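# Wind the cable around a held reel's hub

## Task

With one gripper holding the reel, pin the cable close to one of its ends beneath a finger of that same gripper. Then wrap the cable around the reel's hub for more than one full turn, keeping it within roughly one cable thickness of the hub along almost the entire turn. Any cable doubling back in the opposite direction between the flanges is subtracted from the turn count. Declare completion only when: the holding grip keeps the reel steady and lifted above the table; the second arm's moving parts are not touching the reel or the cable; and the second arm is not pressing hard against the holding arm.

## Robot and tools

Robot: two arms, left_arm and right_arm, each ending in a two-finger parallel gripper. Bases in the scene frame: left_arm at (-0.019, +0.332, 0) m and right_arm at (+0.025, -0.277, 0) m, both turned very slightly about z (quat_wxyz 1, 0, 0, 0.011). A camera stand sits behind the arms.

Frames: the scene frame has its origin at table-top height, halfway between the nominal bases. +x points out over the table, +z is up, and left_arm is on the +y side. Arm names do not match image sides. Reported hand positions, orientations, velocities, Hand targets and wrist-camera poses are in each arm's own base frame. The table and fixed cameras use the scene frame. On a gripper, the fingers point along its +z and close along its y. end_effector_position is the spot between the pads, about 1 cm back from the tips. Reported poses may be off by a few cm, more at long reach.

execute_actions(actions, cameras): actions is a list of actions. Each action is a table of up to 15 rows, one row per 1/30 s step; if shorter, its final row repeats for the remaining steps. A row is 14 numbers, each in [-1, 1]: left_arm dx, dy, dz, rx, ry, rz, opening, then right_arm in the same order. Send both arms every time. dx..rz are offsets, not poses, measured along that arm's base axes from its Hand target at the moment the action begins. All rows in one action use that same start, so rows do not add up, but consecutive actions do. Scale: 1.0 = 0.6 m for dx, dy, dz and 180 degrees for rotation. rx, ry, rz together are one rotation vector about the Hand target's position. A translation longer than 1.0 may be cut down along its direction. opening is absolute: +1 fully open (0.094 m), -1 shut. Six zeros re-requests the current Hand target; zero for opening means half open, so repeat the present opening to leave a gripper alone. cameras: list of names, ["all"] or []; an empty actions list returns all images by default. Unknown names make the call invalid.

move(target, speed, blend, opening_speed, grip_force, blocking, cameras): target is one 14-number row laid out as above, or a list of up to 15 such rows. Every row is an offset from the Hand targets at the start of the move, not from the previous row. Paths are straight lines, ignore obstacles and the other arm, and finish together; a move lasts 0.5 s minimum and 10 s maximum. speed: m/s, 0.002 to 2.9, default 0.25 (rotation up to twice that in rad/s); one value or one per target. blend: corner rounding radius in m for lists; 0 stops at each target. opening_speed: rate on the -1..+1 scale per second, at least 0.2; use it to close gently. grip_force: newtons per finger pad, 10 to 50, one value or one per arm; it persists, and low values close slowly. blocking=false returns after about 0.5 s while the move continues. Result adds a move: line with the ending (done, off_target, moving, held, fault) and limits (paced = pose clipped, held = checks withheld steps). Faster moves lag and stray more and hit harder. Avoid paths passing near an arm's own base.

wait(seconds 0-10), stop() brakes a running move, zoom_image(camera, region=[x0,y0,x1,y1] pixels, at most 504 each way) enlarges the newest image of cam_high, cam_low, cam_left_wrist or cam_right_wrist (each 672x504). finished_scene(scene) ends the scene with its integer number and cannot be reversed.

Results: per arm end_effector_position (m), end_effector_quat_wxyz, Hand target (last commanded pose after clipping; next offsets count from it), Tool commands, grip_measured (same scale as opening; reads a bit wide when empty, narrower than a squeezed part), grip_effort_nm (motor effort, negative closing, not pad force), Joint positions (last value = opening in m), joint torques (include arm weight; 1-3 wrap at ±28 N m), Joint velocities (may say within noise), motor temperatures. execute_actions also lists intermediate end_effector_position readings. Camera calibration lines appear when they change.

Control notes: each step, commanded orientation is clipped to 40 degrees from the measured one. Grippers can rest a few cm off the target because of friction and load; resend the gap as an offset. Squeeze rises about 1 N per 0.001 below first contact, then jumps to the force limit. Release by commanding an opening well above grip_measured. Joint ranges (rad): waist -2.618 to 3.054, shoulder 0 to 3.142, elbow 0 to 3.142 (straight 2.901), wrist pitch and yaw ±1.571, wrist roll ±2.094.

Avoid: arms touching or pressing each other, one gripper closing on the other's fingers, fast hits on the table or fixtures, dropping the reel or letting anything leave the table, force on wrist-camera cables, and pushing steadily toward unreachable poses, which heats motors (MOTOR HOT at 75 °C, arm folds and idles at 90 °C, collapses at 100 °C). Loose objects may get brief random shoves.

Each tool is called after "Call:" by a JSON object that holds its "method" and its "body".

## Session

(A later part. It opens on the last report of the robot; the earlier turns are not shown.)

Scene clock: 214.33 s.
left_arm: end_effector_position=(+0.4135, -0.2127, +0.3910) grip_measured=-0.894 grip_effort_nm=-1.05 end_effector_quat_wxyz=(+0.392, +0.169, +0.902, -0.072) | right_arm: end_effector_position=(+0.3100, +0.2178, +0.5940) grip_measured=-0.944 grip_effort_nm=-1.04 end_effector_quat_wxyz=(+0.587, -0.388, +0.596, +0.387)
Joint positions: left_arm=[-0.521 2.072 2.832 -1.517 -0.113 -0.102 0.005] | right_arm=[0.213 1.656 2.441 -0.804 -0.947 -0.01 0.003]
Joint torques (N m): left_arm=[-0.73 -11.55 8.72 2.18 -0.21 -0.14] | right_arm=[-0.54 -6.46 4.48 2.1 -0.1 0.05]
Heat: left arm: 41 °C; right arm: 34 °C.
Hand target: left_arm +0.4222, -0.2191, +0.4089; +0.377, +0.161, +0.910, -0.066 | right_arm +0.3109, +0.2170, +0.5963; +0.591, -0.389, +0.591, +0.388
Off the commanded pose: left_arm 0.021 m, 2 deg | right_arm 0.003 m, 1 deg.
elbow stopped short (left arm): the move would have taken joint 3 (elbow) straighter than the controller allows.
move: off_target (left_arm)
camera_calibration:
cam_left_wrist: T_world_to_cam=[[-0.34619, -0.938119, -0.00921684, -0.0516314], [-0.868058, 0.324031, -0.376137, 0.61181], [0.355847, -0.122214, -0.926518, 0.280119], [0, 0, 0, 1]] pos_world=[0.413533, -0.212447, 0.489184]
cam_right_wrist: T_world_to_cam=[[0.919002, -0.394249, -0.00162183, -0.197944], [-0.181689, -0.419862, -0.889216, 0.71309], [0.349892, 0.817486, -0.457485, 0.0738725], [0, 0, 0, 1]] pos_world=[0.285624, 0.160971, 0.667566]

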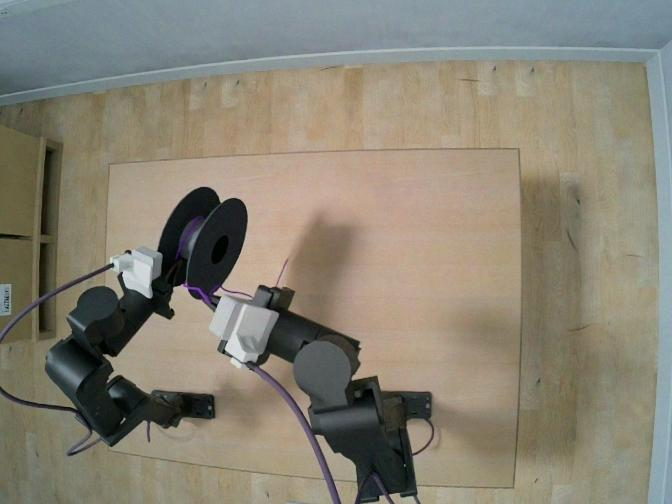

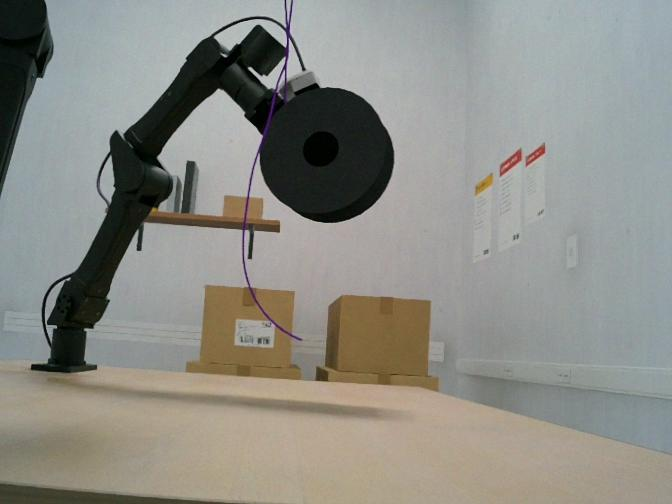

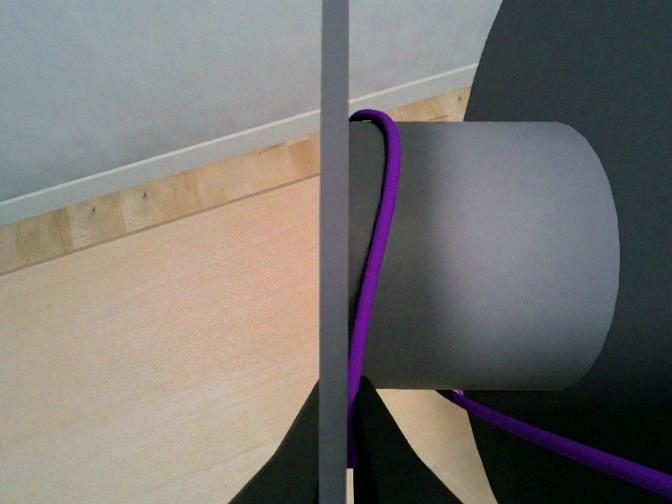

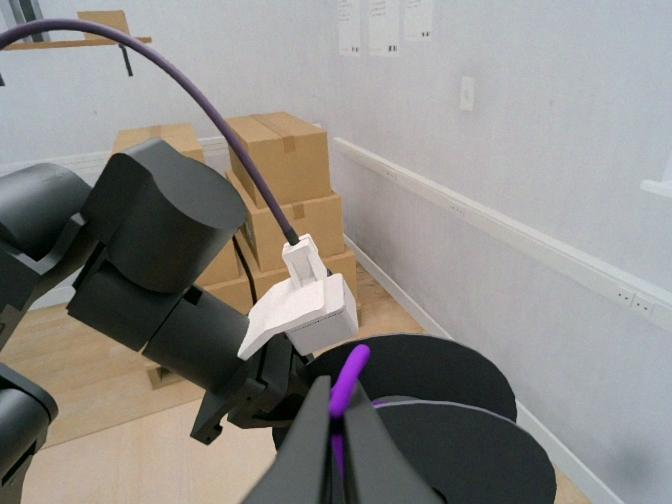

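Call:
{"method": "move", "body": {"target": [[0,0,0,0,0,0,-1,0.218,-0.09,-0.08,0,0,0,-1],[0,0,0,0,0,0,-1,0.307,-0.097,-0.26,-0.102,0.044,0,-1]], "speed": 0.12, "blend": 0.03, "cameras": ["all"]}}

Scene clock: 218.30 s.
left_arm: end_effector_position=(+0.4135, -0.2127, +0.3910) grip_measured=-0.895 grip_effort_nm=-1.05 end_effector_quat_wxyz=(+0.392, +0.169, +0.902, -0.072) | right_arm: end_effector_position=(+0.4917, +0.1565, +0.4476) grip_measured=-0.944 grip_effort_nm=-1.05 end_effector_quat_wxyz=(+0.539, -0.413, +0.665, +0.312)
Joint positions: left_arm=[-0.521 2.072 2.832 -1.517 -0.113 -0.103 0.005] | right_arm=[0.001 2.228 2.848 -1.074 -1.033 -0.428 0.003]
Joint torques (N m): left_arm=[-0.7 -11.55 8.7 2.17 -0.2 -0.12] | right_arm=[0.36 -11.07 6.8 1.55 -0.24 -0.13]
Motor temperatures (°C): left_arm=[22 29 41 42 22 21 28] | right_arm=[25 25 34 27 22 23 23]
Heat: left arm: 42 °C; right arm: 34 °C.
Hand target: left_arm +0.4222, -0.2191, +0.4089; +0.377, +0.161, +0.910, -0.066 | right_arm +0.4951, +0.1588, +0.4402; +0.479, -0.450, +0.685, +0.315
Off the commanded pose: left_arm 0.021 m, 2 deg | right_arm 0.008 m, 8 deg.
elbow stopped short (left arm): the move would have taken joint 3 (elbow) straighter than the controller allows.
elbow stopped short (right arm): the move would have taken joint 3 (elbow) straighter than the controller allows.
move: off_target (left_arm, right_arm)
camera_calibration:
cam_left_wrist: T_world_to_cam=[[-0.345968, -0.938204, -0.00887651, -0.0519076], [-0.868187, 0.323707, -0.376119, 0.611786], [0.35575, -0.122419, -0.926529, 0.280121], [0, 0, 0, 1]] pos_world=[0.413533, -0.212447, 0.489184]
cam_right_wrist: T_world_to_cam=[[0.887507, -0.459657, 0.0323619, -0.37892], [-0.271007, -0.577481, -0.770111, 0.605402], [0.372675, 0.674708, -0.637089, 0.0848914], [0, 0, 0, 1]] pos_world=[0.468726, 0.118158, 0.532573]

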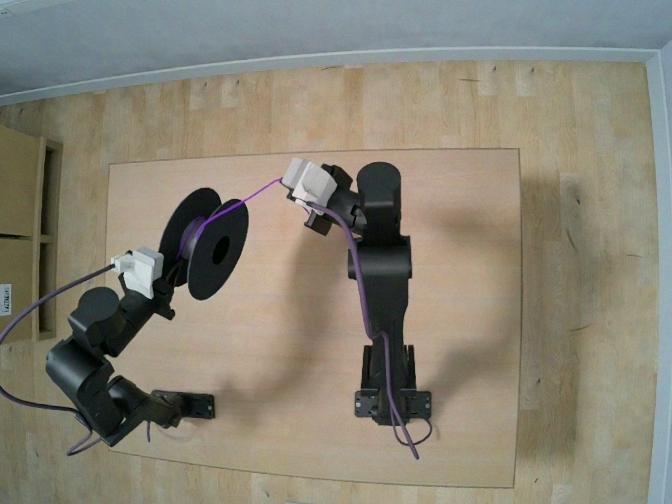

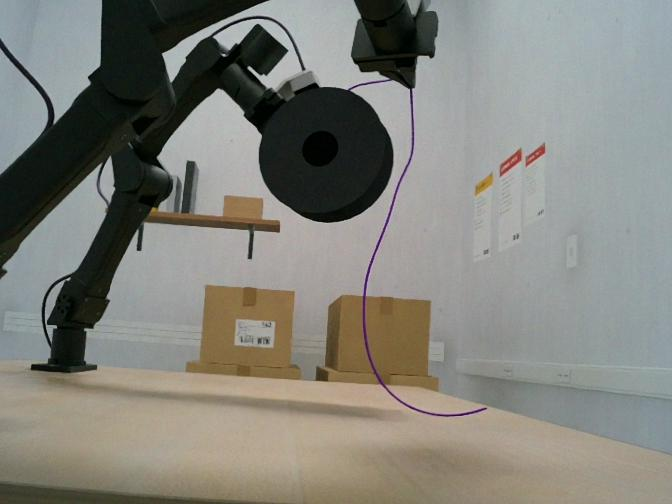

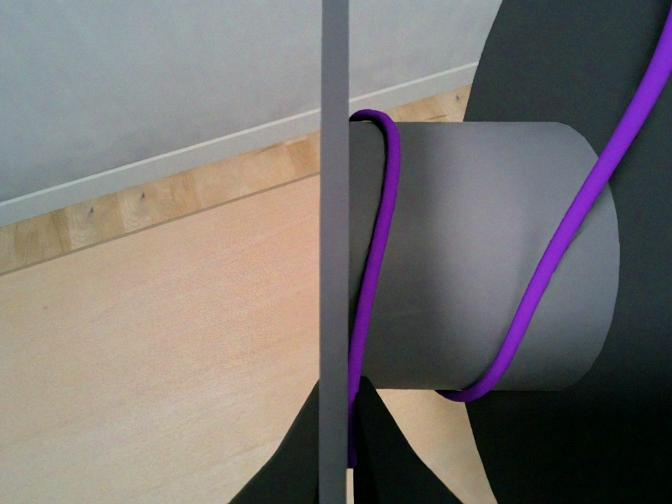

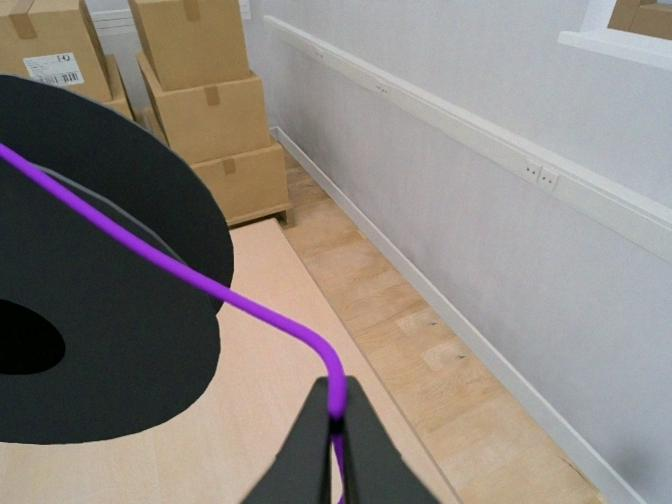

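Call:
{"method": "move", "body": {"target": [0,0,0,0,0,0,-1,0.09,0.12,-0.017,0,0,0,-1], "speed": 0.1, "cameras": ["all"]}}

Scene clock: 220.87 s.
left_arm: end_effector_position=(+0.4135, -0.2127, +0.3910) grip_measured=-0.895 grip_effort_nm=-1.05 end_effector_quat_wxyz=(+0.392, +0.169, +0.902, -0.072) | right_arm: end_effector_position=(+0.5434, +0.2285, +0.4339) grip_measured=-0.944 grip_effort_nm=-1.05 end_effector_quat_wxyz=(+0.571, -0.388, +0.651, +0.315)
Joint positions: left_arm=[-0.521 2.072 2.832 -1.517 -0.113 -0.103 0.005] | right_arm=[0.161 2.347 2.848 -0.735 -0.868 -0.212 0.003]
Joint torques (N m): left_arm=[-0.76 -11.51 8.72 2.19 -0.21 -0.11] | right_arm=[0.16 -12.56 7.42 2.11 -0.12 0.11]
Heat: left arm: 42 °C; right arm: 34 °C.
Hand target: left_arm +0.4222, -0.2191, +0.4089; +0.377, +0.161, +0.910, -0.066 | right_arm +0.5491, +0.2309, +0.4300; +0.479, -0.451, +0.685, +0.315
Off the commanded pose: left_arm 0.021 m, 2 deg | right_arm 0.007 m, 13 deg.
elbow stopped short (left arm): the move would have taken joint 3 (elbow) straighter than the controller allows.
elbow stopped short (right arm): the move would have taken joint 3 (elbow) straighter than the controller allows.
move: off_target (left_arm, right_arm)
camera_calibration:
cam_left_wrist: T_world_to_cam=[[-0.345968, -0.938204, -0.00887651, -0.0519076], [-0.868187, 0.323707, -0.376119, 0.611786], [0.35575, -0.122419, -0.926529, 0.280121], [0, 0, 0, 1]] pos_world=[0.413533, -0.212447, 0.489184]
cam_right_wrist: T_world_to_cam=[[0.868289, -0.494835, 0.0348087, -0.373745], [-0.261028, -0.515442, -0.816201, 0.650824], [0.421827, 0.699613, -0.576718, -0.0501681], [0, 0, 0, 1]] pos_world=[0.515564, 0.185618, 0.51528]

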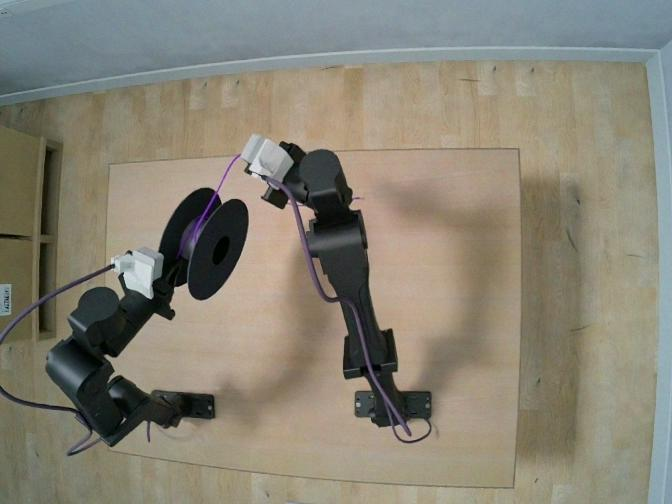

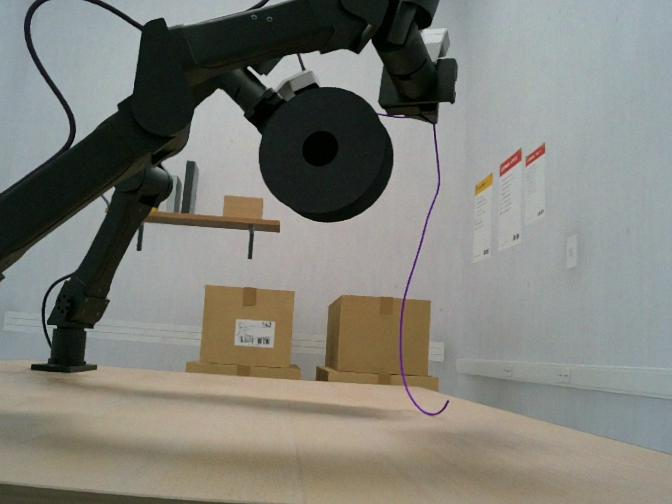

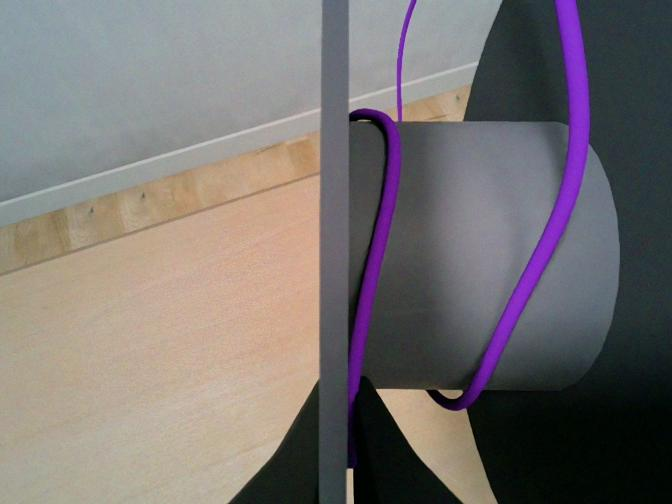

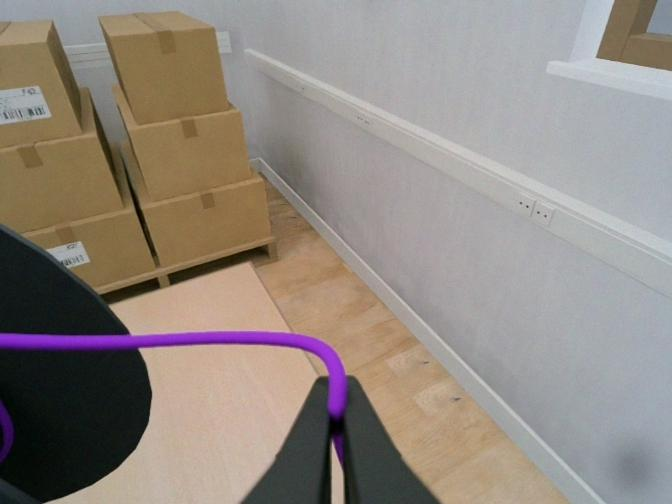

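Call:
{"method": "move", "body": {"target": [0,0,0,0,0,0,-1,0.03,0.0,-0.1,0,0,0,-1], "speed": 0.06, "cameras": ["all"]}}

Call:
{"method": "zoom_image", "body": {"camera": "cam_left_wrist", "region": [320, 60, 672, 440]}}

Scene clock: 223.73 s.
left_arm: end_effector_position=(+0.4135, -0.2127, +0.3910) grip_measured=-0.895 grip_effort_nm=-1.05 end_effector_quat_wxyz=(+0.392, +0.169, +0.902, -0.072) | right_arm: end_effector_position=(+0.5622, +0.2331, +0.3811) grip_measured=-0.944 grip_effort_nm=-1.04 end_effector_quat_wxyz=(+0.541, -0.412, +0.665, +0.309)
Joint positions: left_arm=[-0.521 2.072 2.832 -1.517 -0.113 -0.103 0.005] | right_arm=[0.161 2.428 2.848 -0.777 -0.882 -0.317 0.003]
Joint torques (N m): left_arm=[-0.73 -11.54 8.73 2.2 -0.2 -0.13] | right_arm=[-0.68 -13.07 7.58 1.73 -0.28 -0.14]
Heat: left arm: 43 °C; right arm: 34 °C.
Hand target: left_arm +0.4222, -0.2191, +0.4089; +0.377, +0.161, +0.910, -0.066 | right_arm +0.5671, +0.2309, +0.3701; +0.479, -0.450, +0.685, +0.314
Off the commanded pose: left_arm 0.021 m, 2 deg | right_arm 0.012 m, 9 deg.
elbow stopped short (left arm): the move would have taken joint 3 (elbow) straighter than the controller allows.
elbow stopped short (right arm): the move would have taken joint 3 (elbow) straighter than the controller allows.
move: off_target (left_arm, right_arm)
camera_calibration:
cam_left_wrist: T_world_to_cam=[[-0.345968, -0.938204, -0.00887651, -0.0519076], [-0.868187, 0.323707, -0.376119, 0.611786], [0.35575, -0.122419, -0.926529, 0.280121], [0, 0, 0, 1]] pos_world=[0.413533, -0.212447, 0.489184]
cam_right_wrist: T_world_to_cam=[[0.885124, -0.463898, 0.0367894, -0.403418], [-0.270137, -0.576577, -0.771094, 0.617137], [0.378921, 0.672576, -0.635658, -0.0389135], [0, 0, 0, 1]] pos_world=[0.538531, 0.194854, 0.465976]

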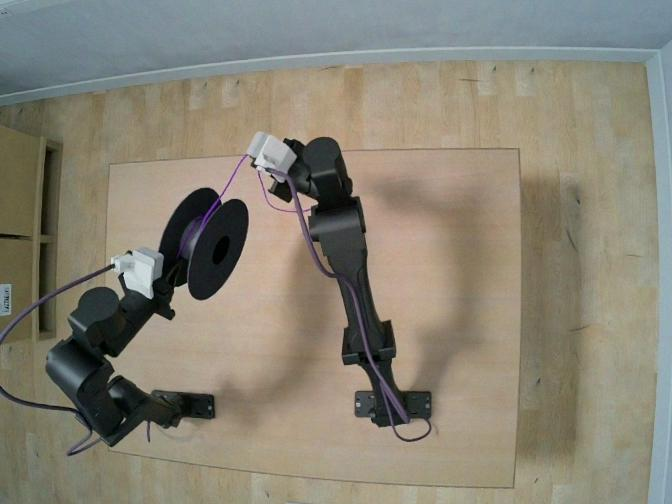

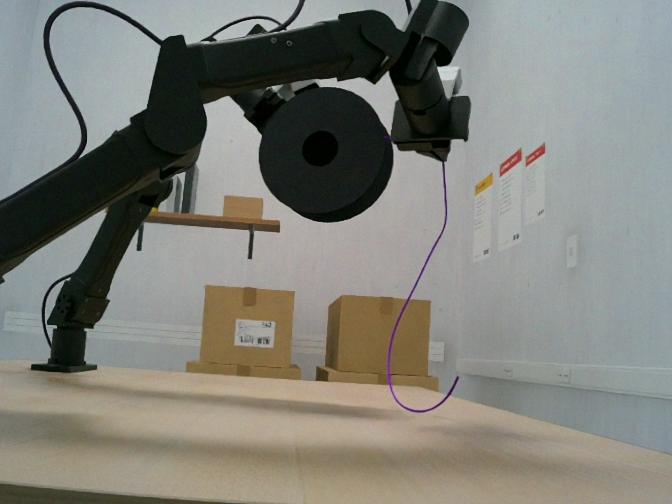

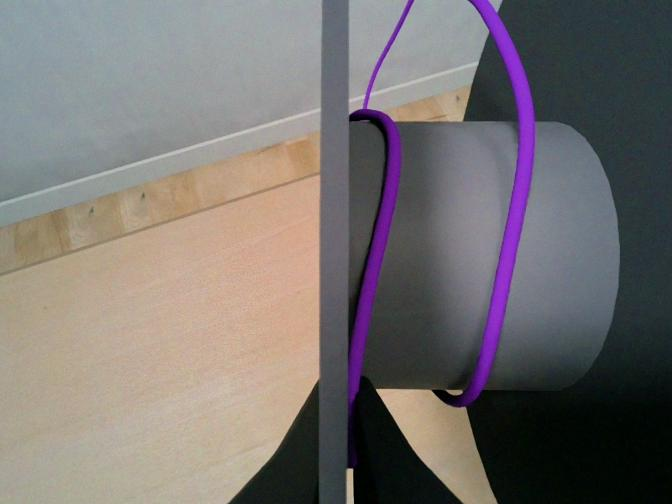

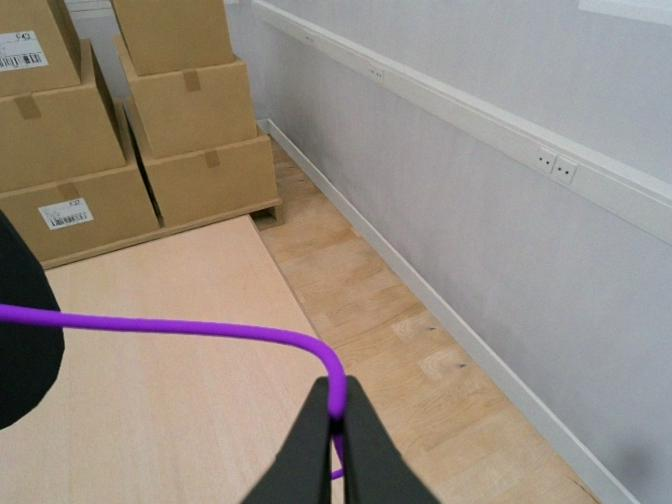

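Scaled by 1.326 from the camera's 672x504 image, which has a finer 960x720 frame.

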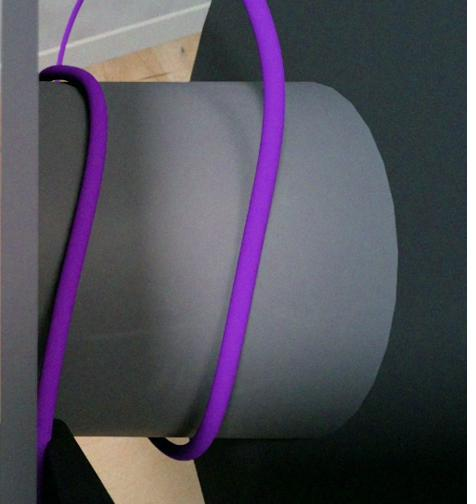

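Call:
{"method": "move", "body": {"target": [[0,0,0,0,0,0,-1,0.0,0.015,-0.11,0,0,0,-1],[0,0,0,0,0,0,-1,-0.098,0.037,-0.23,0,0,0,-1]], "speed": 0.08, "blend": 0.03, "cameras": ["all"]}}

Call:
{"method": "zoom_image", "body": {"camera": "cam_left_wrist", "region": [320, 60, 672, 440]}}

Scene clock: 227.07 s.
left_arm: end_effector_position=(+0.4121, -0.2111, +0.3870) grip_measured=-0.895 grip_effort_nm=-1.05 end_effector_quat_wxyz=(+0.385, +0.169, +0.905, -0.068) | right_arm: end_effector_position=(+0.5135, +0.2530, +0.2209) grip_measured=-0.944 grip_effort_nm=-1.04 end_effector_quat_wxyz=(+0.471, -0.449, +0.689, +0.319)
Joint positions: left_arm=[-0.521 2.075 2.832 -1.532 -0.116 -0.103 0.005] | right_arm=[0.212 2.081 1.738 -0.239 -0.874 -0.45 0.003]
Joint torques (N m): left_arm=[-0.76 -11.86 8.75 2.31 -0.14 -0.11] | right_arm=[0.28 -16.96 5.64 1.81 -0.16 0.04]
Heat: left arm: 43 °C; right arm: 34 °C.
Hand target: left_arm +0.4222, -0.2192, +0.4087; +0.377, +0.161, +0.910, -0.066 | right_arm +0.5083, +0.2530, +0.2320; +0.479, -0.450, +0.685, +0.315
Off the commanded pose: left_arm 0.025 m, 1 deg | right_arm 0.012 m, 1 deg.
elbow stopped short (left arm): the move would have taken joint 3 (elbow) straighter than the controller allows.
move: off_target (left_arm, right_arm)
camera_calibration:
cam_left_wrist: T_world_to_cam=[[-0.343545, -0.939022, -0.0146315, -0.049866], [-0.874425, 0.325518, -0.359749, 0.605206], [0.342575, -0.110796, -0.932934, 0.28759], [0, 0, 0, 1]] pos_world=[0.413555, -0.211967, 0.485296]
cam_right_wrist: T_world_to_cam=[[0.921725, -0.387594, -0.0139106, -0.372091], [-0.293377, -0.673315, -0.678659, 0.508029], [0.253678, 0.629618, -0.734322, -0.0387118], [0, 0, 0, 1]] pos_world=[0.50183, 0.222217, 0.311175]

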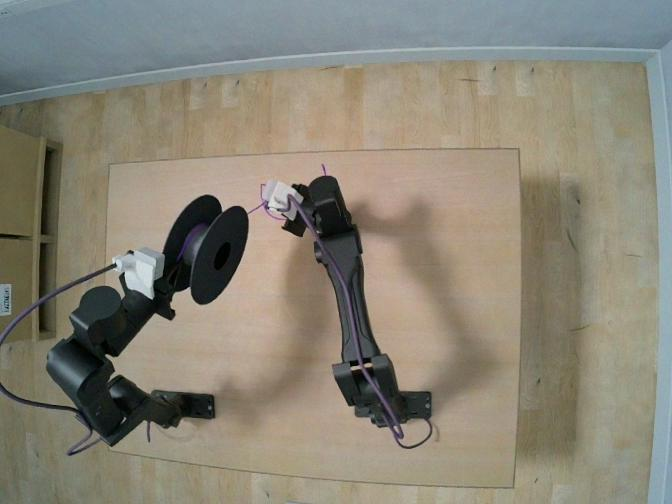

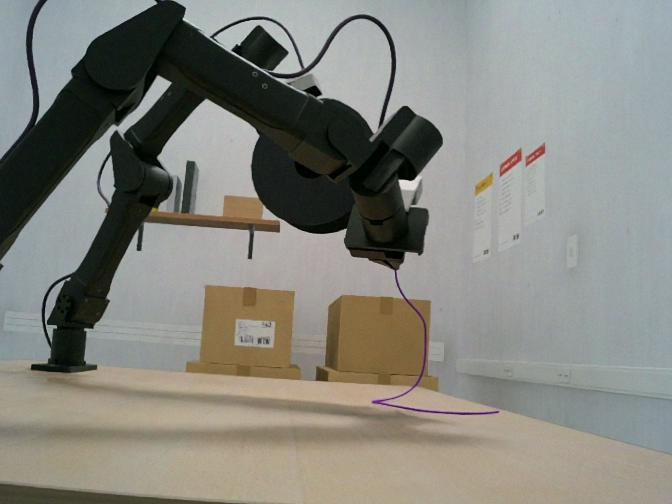

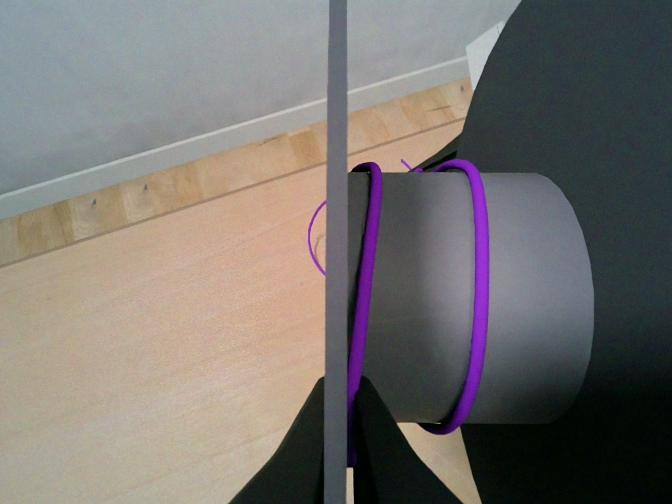

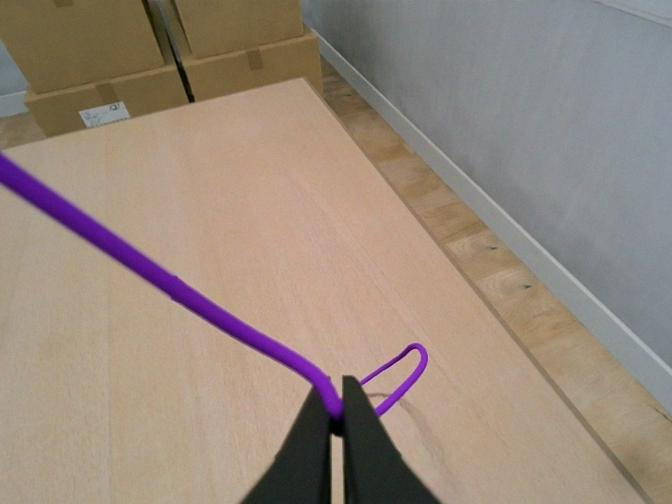

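Scaled by 1.326 from the camera's 672x504 image, which has a finer 960x720 frame.

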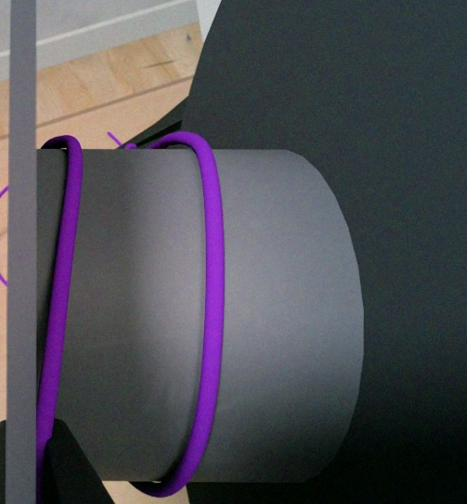

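Call:
{"method": "move", "body": {"target": [[0,0,0,0,0,0,-1,0.0,0.0,0.02,0,0,0,-1],[0,0,0,0,0,0,-1,0.0,0.0,0.02,0,0,0,-0.5]], "speed": 0.05, "opening_speed": 0.4, "cameras": ["cam_left_wrist","cam_right_wrist","cam_low"]}}

Scene clock: 230.03 s.
left_arm: end_effector_position=(+0.4121, -0.2111, +0.3870) grip_measured=-0.895 grip_effort_nm=-1.05 end_effector_quat_wxyz=(+0.385, +0.169, +0.905, -0.068) | right_arm: end_effector_position=(+0.5125, +0.2512, +0.2185) grip_measured=-0.502 grip_effort_nm=0.11 end_effector_quat_wxyz=(+0.464, -0.445, +0.698, +0.316)
Joint positions: left_arm=[-0.521 2.075 2.832 -1.532 -0.116 -0.103 0.005] | right_arm=[0.212 2.077 1.738 -0.262 -0.86 -0.448 0.023]
Joint torques (N m): left_arm=[-0.68 -11.85 8.7 2.29 -0.16 -0.12] | right_arm=[0.21 -17.05 8.91 1.62 -0.33 0.03]
Heat: left arm: 43 °C; right arm: 34 °C.
Hand target: left_arm +0.4222, -0.2192, +0.4087; +0.377, +0.161, +0.910, -0.066 | right_arm +0.5083, +0.2530, +0.2442; +0.479, -0.450, +0.685, +0.314
Off the commanded pose: left_arm 0.025 m, 1 deg | right_arm 0.026 m, 2 deg.
elbow stopped short (left arm): the move would have taken joint 3 (elbow) straighter than the controller allows.
move: off_target (left_arm, right_arm); target 2's new opening was sent with right_arm's hand 0.023 m and 2 deg from that target
camera_calibration:
cam_left_wrist: T_world_to_cam=[[-0.343545, -0.939022, -0.0146315, -0.049866], [-0.874425, 0.325518, -0.359749, 0.605206], [0.342575, -0.110796, -0.932934, 0.28759], [0, 0, 0, 1]] pos_world=[0.413555, -0.211967, 0.485296]
cam_right_wrist: T_world_to_cam=[[0.916525, -0.39903, -0.0275242, -0.363418], [-0.314649, -0.676804, -0.665532, 0.51376], [0.246939, 0.618637, -0.745862, -0.0303989], [0, 0, 0, 1]] pos_world=[0.502242, 0.221506, 0.309248]
Images, in order (width x height): cam_low 672x504, cam_left_wrist 672x504, cam_right_wrist 672x504.

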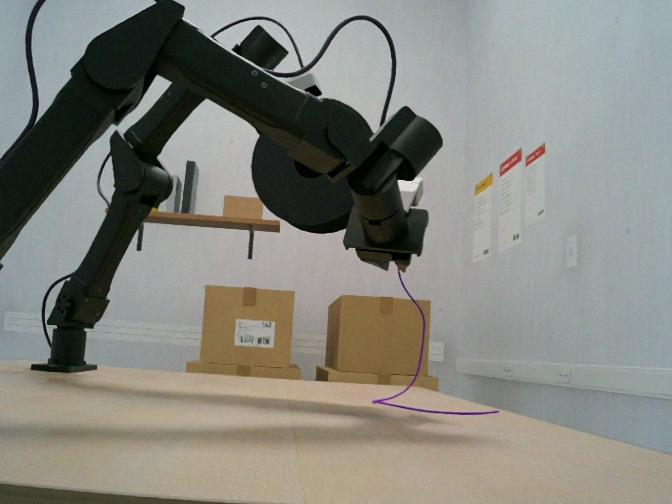

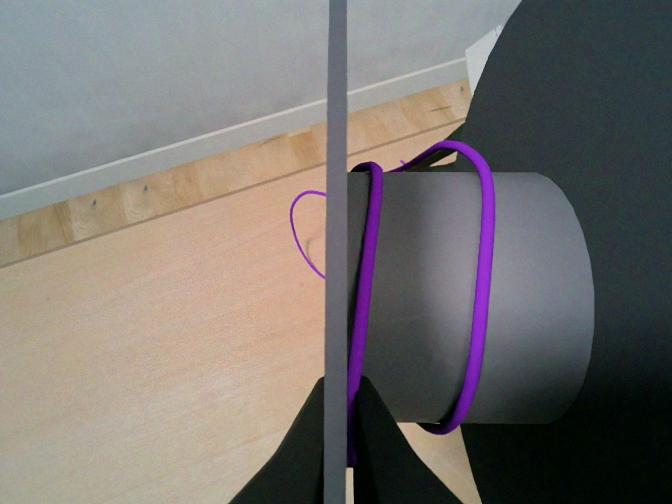

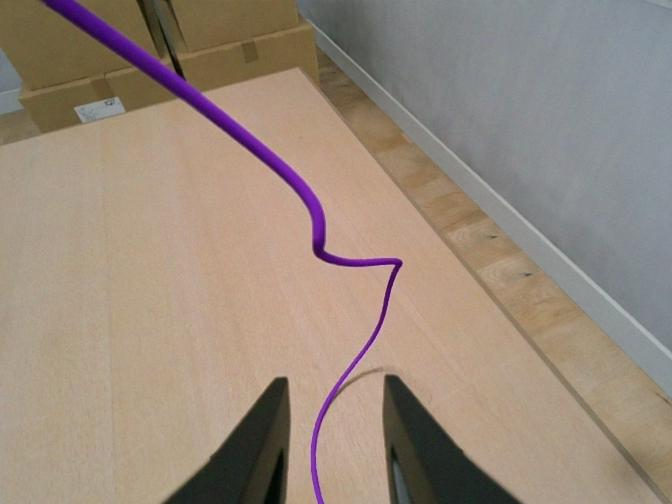

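Call:
{"method": "move", "body": {"target": [[0,0,0,0,0,0,-1,-0.1,-0.2,-0.06,0,0,0,-0.3],[0,0,0,0,0,0,-1,-0.3,-0.45,0.0,0,0,0,-0.3]], "speed": 0.15, "blend": 0.03, "cameras": ["all"]}}

Call:
{"method": "zoom_image", "body": {"camera": "cam_left_wrist", "region": [320, 60, 672, 440]}}

Scene clock: 233.83 s.
left_arm: end_effector_position=(+0.4121, -0.2111, +0.3870) grip_measured=-0.895 grip_effort_nm=-1.05 end_effector_quat_wxyz=(+0.385, +0.169, +0.905, -0.068) | right_arm: end_effector_position=(+0.3253, -0.0161, +0.2404) grip_measured=-0.302 grip_effort_nm=0.11 end_effector_quat_wxyz=(+0.481, -0.439, +0.705, +0.281)
Joint positions: left_arm=[-0.521 2.075 2.832 -1.532 -0.116 -0.103 0.005] | right_arm=[-0.588 1.729 1.479 -1.565 -1.169 -1.865 0.033]
Joint torques (N m): left_arm=[-0.76 -11.82 8.72 2.29 -0.16 -0.11] | right_arm=[-0.08 -7.3 7.16 -0.47 -0.73 -0.1]
Heat: left arm: 43 °C; right arm: 34 °C.
Hand target: left_arm +0.4222, -0.2192, +0.4087; +0.377, +0.161, +0.910, -0.066 | right_arm +0.3283, -0.0170, +0.2440; +0.479, -0.450, +0.685, +0.315
Off the commanded pose: left_arm 0.025 m, 1 deg | right_arm 0.005 m, 5 deg.
elbow stopped short (left arm): the move would have taken joint 3 (elbow) straighter than the controller allows.
joint sent to its limit (right arm) — joint 4 (wrist pitch), lower limit. The joint targets are off in orientation, not in position.
move: off_target (left_arm, right_arm)
camera_calibration:
cam_left_wrist: T_world_to_cam=[[-0.343545, -0.939022, -0.0146315, -0.049866], [-0.874425, 0.325518, -0.359749, 0.605206], [0.342575, -0.110796, -0.932934, 0.28759], [0, 0, 0, 1]] pos_world=[0.413555, -0.211967, 0.485296]
cam_right_wrist: T_world_to_cam=[[0.89214, -0.450851, 0.028627, -0.304264], [-0.323119, -0.681104, -0.657033, 0.289115], [0.315722, 0.576916, -0.753318, 0.176254], [0, 0, 0, 1]] pos_world=[0.309217, -0.0419439, 0.331443]

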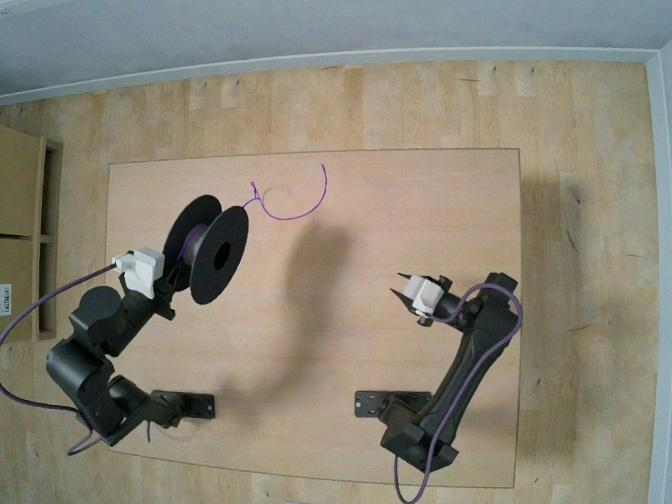

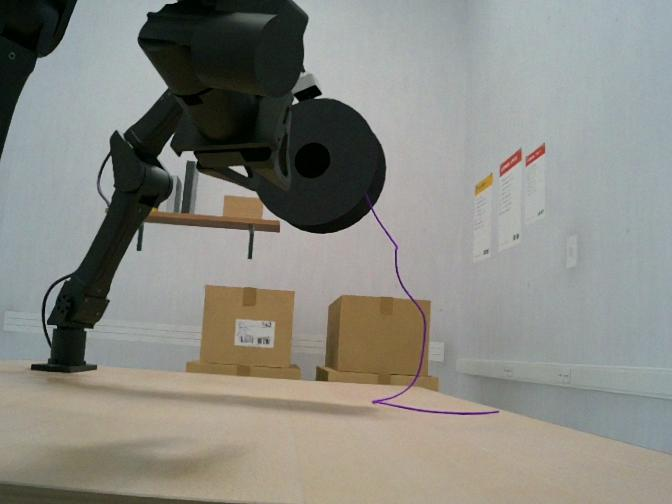

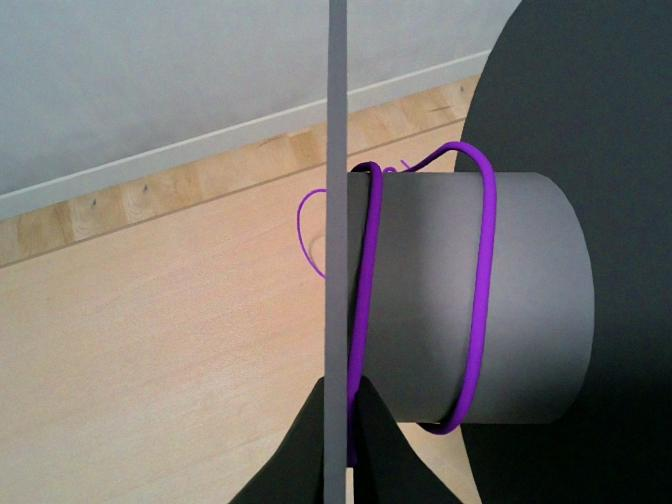

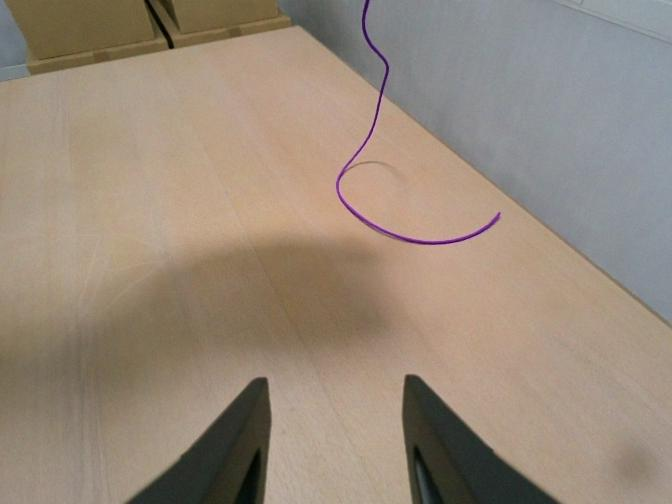

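Scaled by 1.326 from the camera's 672x504 image, which has a finer 960x720 frame.

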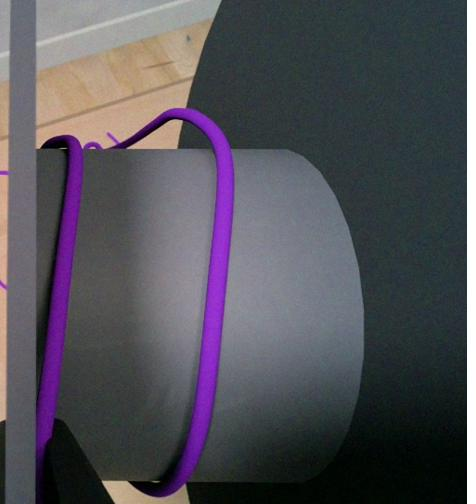

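Call:
{"method": "move", "body": {"target": [-0.015,0.012,-0.03,-0.08,-0.207,0,-1,0,0,0,0,0,0,-0.3], "speed": 0.12, "cameras": ["all"]}}

Call:
{"method": "zoom_image", "body": {"camera": "cam_left_wrist", "region": [320, 60, 672, 440]}}

Scene clock: 237.87 s.
left_arm: end_effector_position=(+0.4180, -0.2140, +0.3501) grip_measured=-0.895 grip_effort_nm=-1.05 end_effector_quat_wxyz=(+0.613, +0.144, +0.769, -0.109) | right_arm: end_effector_position=(+0.3253, -0.0161, +0.2403) grip_measured=-0.302 grip_effort_nm=0.11 end_effector_quat_wxyz=(+0.481, -0.440, +0.705, +0.280)
Joint positions: left_arm=[-0.543 1.405 1.276 -0.102 -0.178 -0.033 0.005] | right_arm=[-0.588 1.729 1.479 -1.565 -1.169 -1.866 0.033]
Joint torques (N m): left_arm=[-0.7 -12.83 8.4 3.04 -0.21 -0.03] | right_arm=[-0.01 -7.39 7.16 -0.46 -0.72 -0.14]
Heat: left arm: 44 °C; right arm: 34 °C.
Hand target: left_arm +0.4133, -0.2119, +0.3909; +0.664, +0.126, +0.727, -0.123 | right_arm +0.3283, -0.0170, +0.2440; +0.479, -0.450, +0.685, +0.314
Off the commanded pose: left_arm 0.041 m, 8 deg | right_arm 0.005 m, 5 deg.
joint sent to its limit (right arm) — joint 4 (wrist pitch), lower limit. The joint targets are off in orientation, not in position.
move: off_target (left_arm, right_arm)
camera_calibration:
cam_left_wrist: T_world_to_cam=[[-0.339231, -0.94068, -0.00656699, -0.0561241], [-0.576283, 0.213328, -0.788916, 0.599657], [0.743519, -0.263841, -0.614465, -0.0610667], [0, 0, 0, 1]] pos_world=[0.371937, -0.196831, 0.435187]
cam_right_wrist: T_world_to_cam=[[0.892301, -0.450492, 0.0292716, -0.304511], [-0.322595, -0.681645, -0.656728, 0.288829], [0.315803, 0.576556, -0.753559, 0.176293], [0, 0, 0, 1]] pos_world=[0.309217, -0.0419436, 0.331443]

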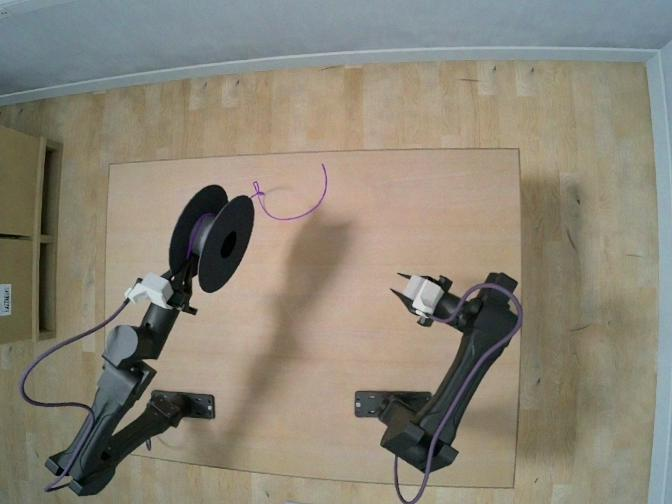

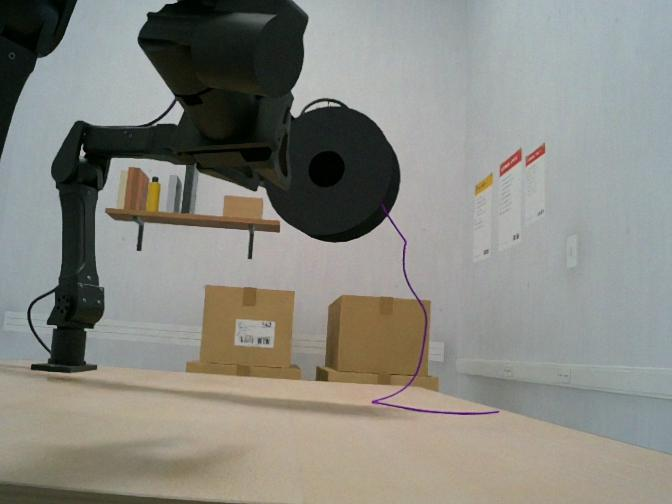

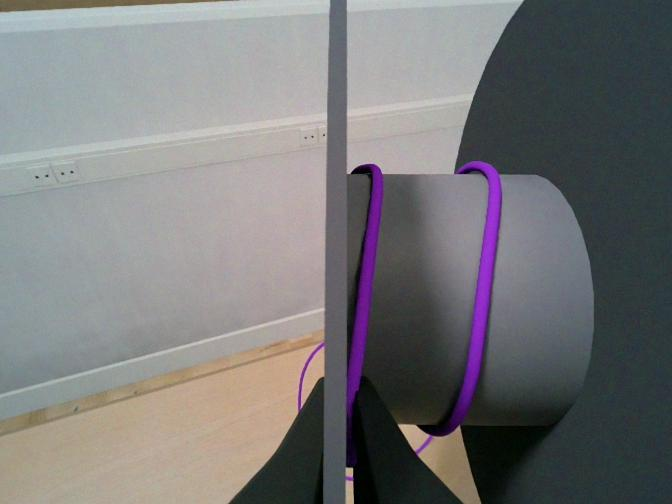

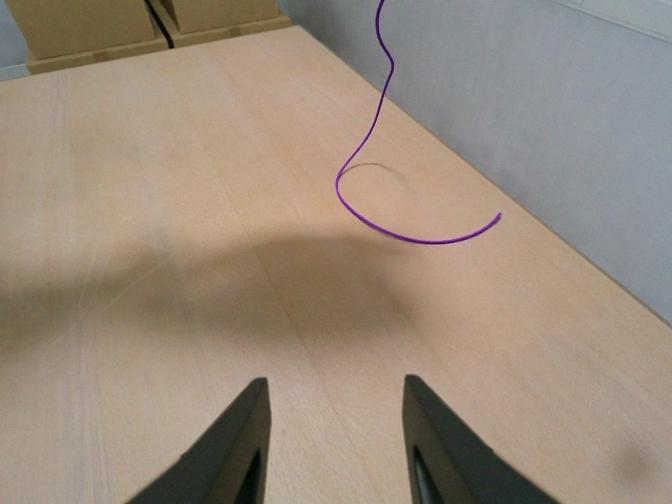

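Scaled by 1.326 from the camera's 672x504 image, which has a finer 960x720 frame.

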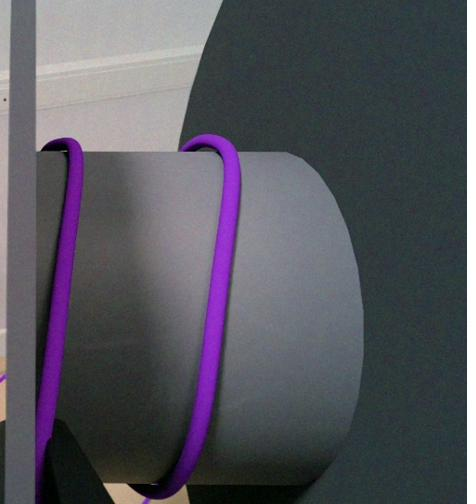

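Call:
{"method": "move", "body": {"target": [0,0,0,0,0,-0.222,-1,0.236,-0.02,0.21,0.057,-0.002,0.24,-0.3], "speed": 0.15, "cameras": ["all"]}}

Scene clock: 242.77 s.
left_arm: end_effector_position=(+0.4090, -0.2100, +0.3582) grip_measured=-0.895 grip_effort_nm=-1.05 end_effector_quat_wxyz=(+0.547, +0.347, +0.678, -0.347) | right_arm: end_effector_position=(+0.4665, -0.0311, +0.3716) grip_measured=-0.302 grip_effort_nm=0.11 end_effector_quat_wxyz=(+0.613, -0.410, +0.592, +0.327)
Joint positions: left_arm=[-0.179 1.51 1.359 -0.095 0.843 0.093 0.005] | right_arm=[-0.465 2.276 2.558 -1.572 -1.534 -1.405 0.033]
Joint torques (N m): left_arm=[0.64 -8.59 14.34 2.37 0.5 0.03] | right_arm=[0.69 -11.54 7.31 0.5 -0.84 0.03]
Heat: left arm: 46 °C; right arm: 34 °C.
Hand target: left_arm +0.4132, -0.2119, +0.3908; +0.582, +0.367, +0.640, -0.343 | right_arm +0.4699, -0.0290, +0.3701; +0.413, -0.600, +0.469, +0.499
Off the commanded pose: left_arm 0.033 m, 6 deg | right_arm 0.004 m, 48 deg; orientation clipped.
joint sent to its limit (right arm) — joint 4 (wrist pitch), lower limit; joint 5 (wrist yaw), lower limit. The joint targets are off in orientation, not in position.
move: off_target (left_arm, right_arm); limits=paced
camera_calibration:
cam_left_wrist: T_world_to_cam=[[-0.841276, -0.532469, 0.093438, 0.1998], [-0.36674, 0.435136, -0.822289, 0.572766], [0.397185, -0.72604, -0.561347, -0.0227762], [0, 0, 0, 1]] pos_world=[0.387189, -0.15938, 0.439525]
cam_right_wrist: T_world_to_cam=[[0.887413, -0.445571, 0.118171, -0.471629], [-0.122721, -0.475451, -0.871141, 0.403279], [0.444339, 0.75856, -0.476602, 0.0820552], [0, 0, 0, 1]] pos_world=[0.43156, -0.0806484, 0.446153]

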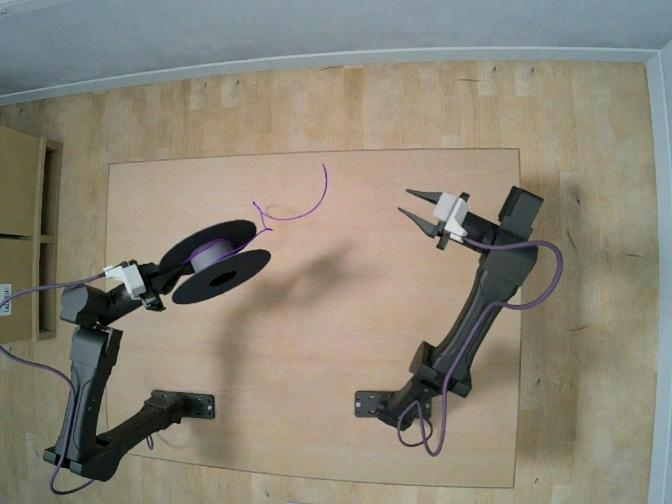

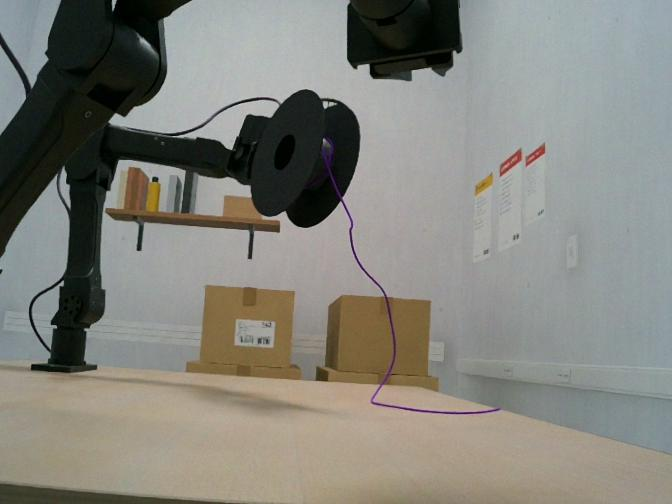

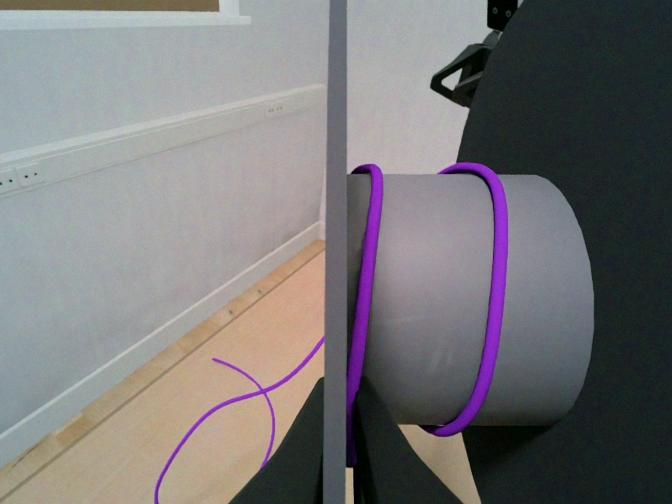

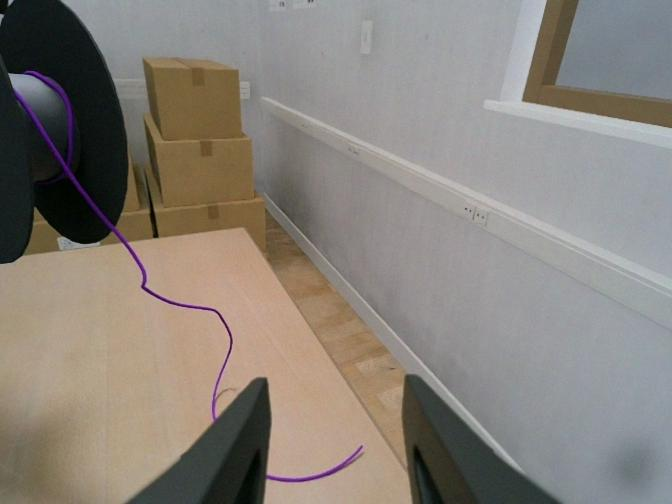

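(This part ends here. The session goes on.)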